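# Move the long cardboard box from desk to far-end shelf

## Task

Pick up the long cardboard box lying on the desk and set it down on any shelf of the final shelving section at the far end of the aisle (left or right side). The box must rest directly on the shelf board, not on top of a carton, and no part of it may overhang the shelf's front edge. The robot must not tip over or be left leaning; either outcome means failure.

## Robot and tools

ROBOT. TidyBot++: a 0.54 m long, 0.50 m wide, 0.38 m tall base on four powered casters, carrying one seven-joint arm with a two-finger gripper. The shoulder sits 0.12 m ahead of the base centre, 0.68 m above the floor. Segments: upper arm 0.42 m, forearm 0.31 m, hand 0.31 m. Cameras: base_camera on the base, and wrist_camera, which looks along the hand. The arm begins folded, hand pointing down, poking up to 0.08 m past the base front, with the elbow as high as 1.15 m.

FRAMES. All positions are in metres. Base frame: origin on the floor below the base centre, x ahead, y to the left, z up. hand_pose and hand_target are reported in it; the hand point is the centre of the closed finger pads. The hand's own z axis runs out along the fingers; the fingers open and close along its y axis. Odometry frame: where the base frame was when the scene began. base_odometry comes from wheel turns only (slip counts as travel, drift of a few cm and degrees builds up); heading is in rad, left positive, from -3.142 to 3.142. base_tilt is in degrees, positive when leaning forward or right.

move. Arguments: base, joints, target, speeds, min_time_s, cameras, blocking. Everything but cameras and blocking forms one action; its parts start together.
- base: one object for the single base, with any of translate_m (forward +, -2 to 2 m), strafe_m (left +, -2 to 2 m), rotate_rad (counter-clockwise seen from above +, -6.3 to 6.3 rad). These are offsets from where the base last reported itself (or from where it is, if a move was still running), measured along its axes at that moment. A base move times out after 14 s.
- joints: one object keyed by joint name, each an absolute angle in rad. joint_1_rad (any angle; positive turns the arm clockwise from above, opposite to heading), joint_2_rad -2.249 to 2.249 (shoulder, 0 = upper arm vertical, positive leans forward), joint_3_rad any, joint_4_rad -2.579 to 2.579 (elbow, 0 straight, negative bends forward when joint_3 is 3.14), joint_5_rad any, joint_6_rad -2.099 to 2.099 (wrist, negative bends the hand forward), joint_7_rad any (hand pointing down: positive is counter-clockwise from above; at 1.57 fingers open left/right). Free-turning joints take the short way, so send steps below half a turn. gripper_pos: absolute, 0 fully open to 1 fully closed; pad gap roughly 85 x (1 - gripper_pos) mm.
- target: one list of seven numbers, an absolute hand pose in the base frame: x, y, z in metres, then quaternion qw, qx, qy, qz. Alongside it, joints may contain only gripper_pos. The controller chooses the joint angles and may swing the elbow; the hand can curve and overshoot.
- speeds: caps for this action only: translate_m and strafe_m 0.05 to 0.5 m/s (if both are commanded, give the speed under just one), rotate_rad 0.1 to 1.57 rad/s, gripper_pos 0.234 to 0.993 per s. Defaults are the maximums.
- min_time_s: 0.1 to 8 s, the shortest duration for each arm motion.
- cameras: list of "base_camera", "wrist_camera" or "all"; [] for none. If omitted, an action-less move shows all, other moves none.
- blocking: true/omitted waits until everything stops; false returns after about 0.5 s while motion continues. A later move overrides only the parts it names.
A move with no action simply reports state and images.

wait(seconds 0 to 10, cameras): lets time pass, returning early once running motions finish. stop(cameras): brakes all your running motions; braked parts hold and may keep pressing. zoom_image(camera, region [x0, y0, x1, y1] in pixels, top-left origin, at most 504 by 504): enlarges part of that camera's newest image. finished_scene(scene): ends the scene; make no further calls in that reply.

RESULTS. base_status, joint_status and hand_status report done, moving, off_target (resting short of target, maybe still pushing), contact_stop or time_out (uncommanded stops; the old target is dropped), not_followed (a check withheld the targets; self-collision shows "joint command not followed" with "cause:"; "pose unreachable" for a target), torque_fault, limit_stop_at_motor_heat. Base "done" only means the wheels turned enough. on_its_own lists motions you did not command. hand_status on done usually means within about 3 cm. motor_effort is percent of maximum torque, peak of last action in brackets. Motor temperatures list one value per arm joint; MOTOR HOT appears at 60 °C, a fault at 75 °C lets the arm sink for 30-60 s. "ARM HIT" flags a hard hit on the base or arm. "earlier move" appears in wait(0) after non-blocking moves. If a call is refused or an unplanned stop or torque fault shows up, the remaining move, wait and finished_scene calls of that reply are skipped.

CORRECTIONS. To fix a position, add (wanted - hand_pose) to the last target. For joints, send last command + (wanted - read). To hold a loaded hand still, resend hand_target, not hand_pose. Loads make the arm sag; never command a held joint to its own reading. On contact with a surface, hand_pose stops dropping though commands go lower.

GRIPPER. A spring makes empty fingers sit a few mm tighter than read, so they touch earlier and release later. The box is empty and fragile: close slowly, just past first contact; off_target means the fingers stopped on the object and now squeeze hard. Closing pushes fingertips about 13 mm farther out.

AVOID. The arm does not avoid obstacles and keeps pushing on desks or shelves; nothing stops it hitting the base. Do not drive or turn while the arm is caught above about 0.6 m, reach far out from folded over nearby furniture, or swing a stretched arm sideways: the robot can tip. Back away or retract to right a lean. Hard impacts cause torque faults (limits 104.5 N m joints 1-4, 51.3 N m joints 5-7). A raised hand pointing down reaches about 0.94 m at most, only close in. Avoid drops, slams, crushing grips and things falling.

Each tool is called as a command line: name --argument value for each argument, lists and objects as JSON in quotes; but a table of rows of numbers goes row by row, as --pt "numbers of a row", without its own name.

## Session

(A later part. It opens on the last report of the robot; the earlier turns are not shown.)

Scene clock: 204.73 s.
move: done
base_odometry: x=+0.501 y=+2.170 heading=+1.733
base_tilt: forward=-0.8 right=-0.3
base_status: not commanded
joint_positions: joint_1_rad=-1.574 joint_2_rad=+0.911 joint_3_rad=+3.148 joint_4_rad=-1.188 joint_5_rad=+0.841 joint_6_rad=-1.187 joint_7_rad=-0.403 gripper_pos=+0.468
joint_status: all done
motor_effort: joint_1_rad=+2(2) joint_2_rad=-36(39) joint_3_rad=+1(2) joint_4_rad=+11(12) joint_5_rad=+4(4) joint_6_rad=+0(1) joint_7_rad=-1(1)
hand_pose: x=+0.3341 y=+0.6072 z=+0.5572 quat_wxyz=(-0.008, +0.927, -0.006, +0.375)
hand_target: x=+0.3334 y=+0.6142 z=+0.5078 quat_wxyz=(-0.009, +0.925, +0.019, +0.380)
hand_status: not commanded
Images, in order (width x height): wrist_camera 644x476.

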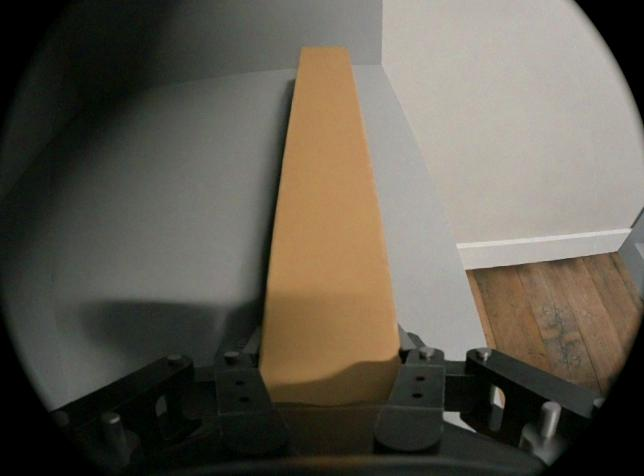

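move --joints '{"gripper_pos": 0.39}' --speeds '{"gripper_pos": 0.234}'

move --joints '{"gripper_pos": 0.0}' --speeds '{"gripper_pos": 0.3}' --cameras '["wrist_camera"]'

Scene clock: 208.87 s.
move: done
base_odometry: x=+0.501 y=+2.170 heading=+1.733
base_tilt: forward=-0.8 right=-0.3
base_status: not commanded
joint_positions: joint_1_rad=-1.574 joint_2_rad=+0.913 joint_3_rad=+3.148 joint_4_rad=-1.188 joint_5_rad=+0.845 joint_6_rad=-1.181 joint_7_rad=-0.403 gripper_pos=+0.391
joint_status: all done
motor_effort: joint_1_rad=-1(2) joint_2_rad=-35(37) joint_3_rad=+1(2) joint_4_rad=+10(11) joint_5_rad=+4(4) joint_6_rad=-2(2) joint_7_rad=+0(1)
hand_pose: x=+0.3342 y=+0.6092 z=+0.5562 quat_wxyz=(-0.011, +0.927, -0.004, +0.375)
hand_target: x=+0.3334 y=+0.6142 z=+0.5078 quat_wxyz=(-0.009, +0.925, +0.019, +0.380)
hand_status: not commanded
pictures: none

Scene clock: 210.80 s.
move: done
base_odometry: x=+0.501 y=+2.170 heading=+1.733
base_tilt: forward=-0.8 right=-0.3
base_status: not commanded
joint_positions: joint_1_rad=-1.574 joint_2_rad=+0.930 joint_3_rad=+3.148 joint_4_rad=-1.189 joint_5_rad=+0.851 joint_6_rad=-1.174 joint_7_rad=-0.404 gripper_pos=+0.002
joint_status: all done
motor_effort: joint_1_rad=+1(2) joint_2_rad=-35(39) joint_3_rad=+2(2) joint_4_rad=+11(12) joint_5_rad=+5(5) joint_6_rad=-2(3) joint_7_rad=+0(1)
hand_pose: x=+0.3347 y=+0.6093 z=+0.5460 quat_wxyz=(-0.006, +0.927, +0.001, +0.376)
hand_target: x=+0.3334 y=+0.6142 z=+0.5078 quat_wxyz=(-0.009, +0.925, +0.019, +0.380)
hand_status: not commanded
Images, in order (width x height): wrist_camera 644x476.

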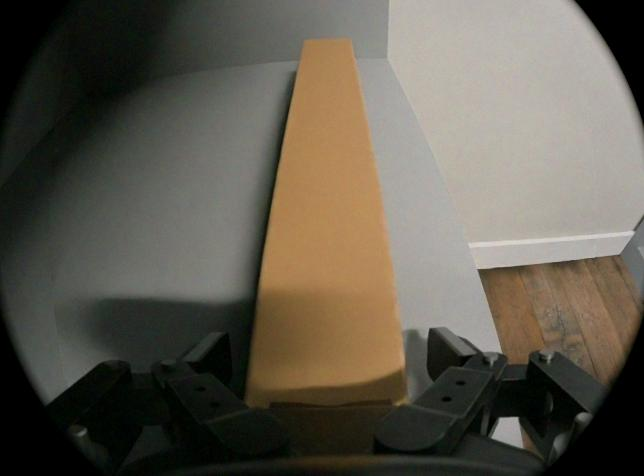

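move --joints '{"joint_2_rad": 0.92, "joint_5_rad": 1.25, "joint_6_rad": -1.41, "joint_7_rad": -0.555}' --min_time_s 1.5 --cameras '["wrist_camera"]'

Scene clock: 216.93 s.
move: done
base_odometry: x=+0.501 y=+2.170 heading=+1.733
base_tilt: forward=-0.8 right=-0.3
base_status: not commanded
joint_positions: joint_1_rad=-1.574 joint_2_rad=+0.931 joint_3_rad=+3.148 joint_4_rad=-1.192 joint_5_rad=+1.174 joint_6_rad=-1.334 joint_7_rad=-0.503 gripper_pos=+0.002
joint_status: all done
motor_effort: joint_1_rad=+0(1) joint_2_rad=-39(41) joint_3_rad=+3(3) joint_4_rad=+12(13) joint_5_rad=+7(7) joint_6_rad=-4(5) joint_7_rad=+0(1)
hand_pose: x=+0.3977 y=+0.6057 z=+0.6315 quat_wxyz=(+0.000, +0.848, +0.001, +0.530)
hand_target: x=+0.4064 y=+0.5920 z=+0.6594 quat_wxyz=(+0.005, +0.821, -0.016, +0.570)
hand_status: not commanded
Images, in order (width x height): wrist_camera 644x476.

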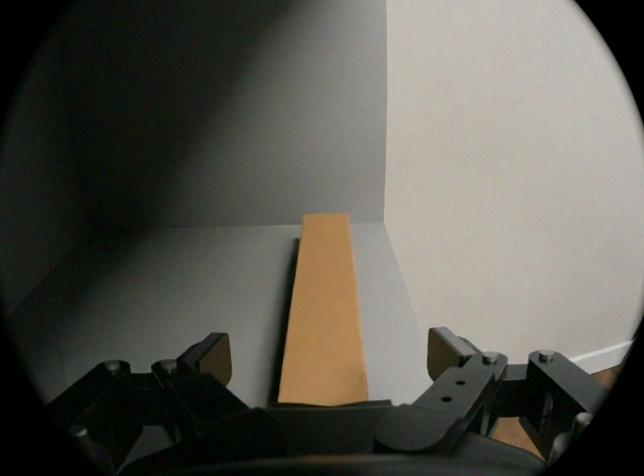

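finished_scene --scene 2

The scene is finished: the task was done.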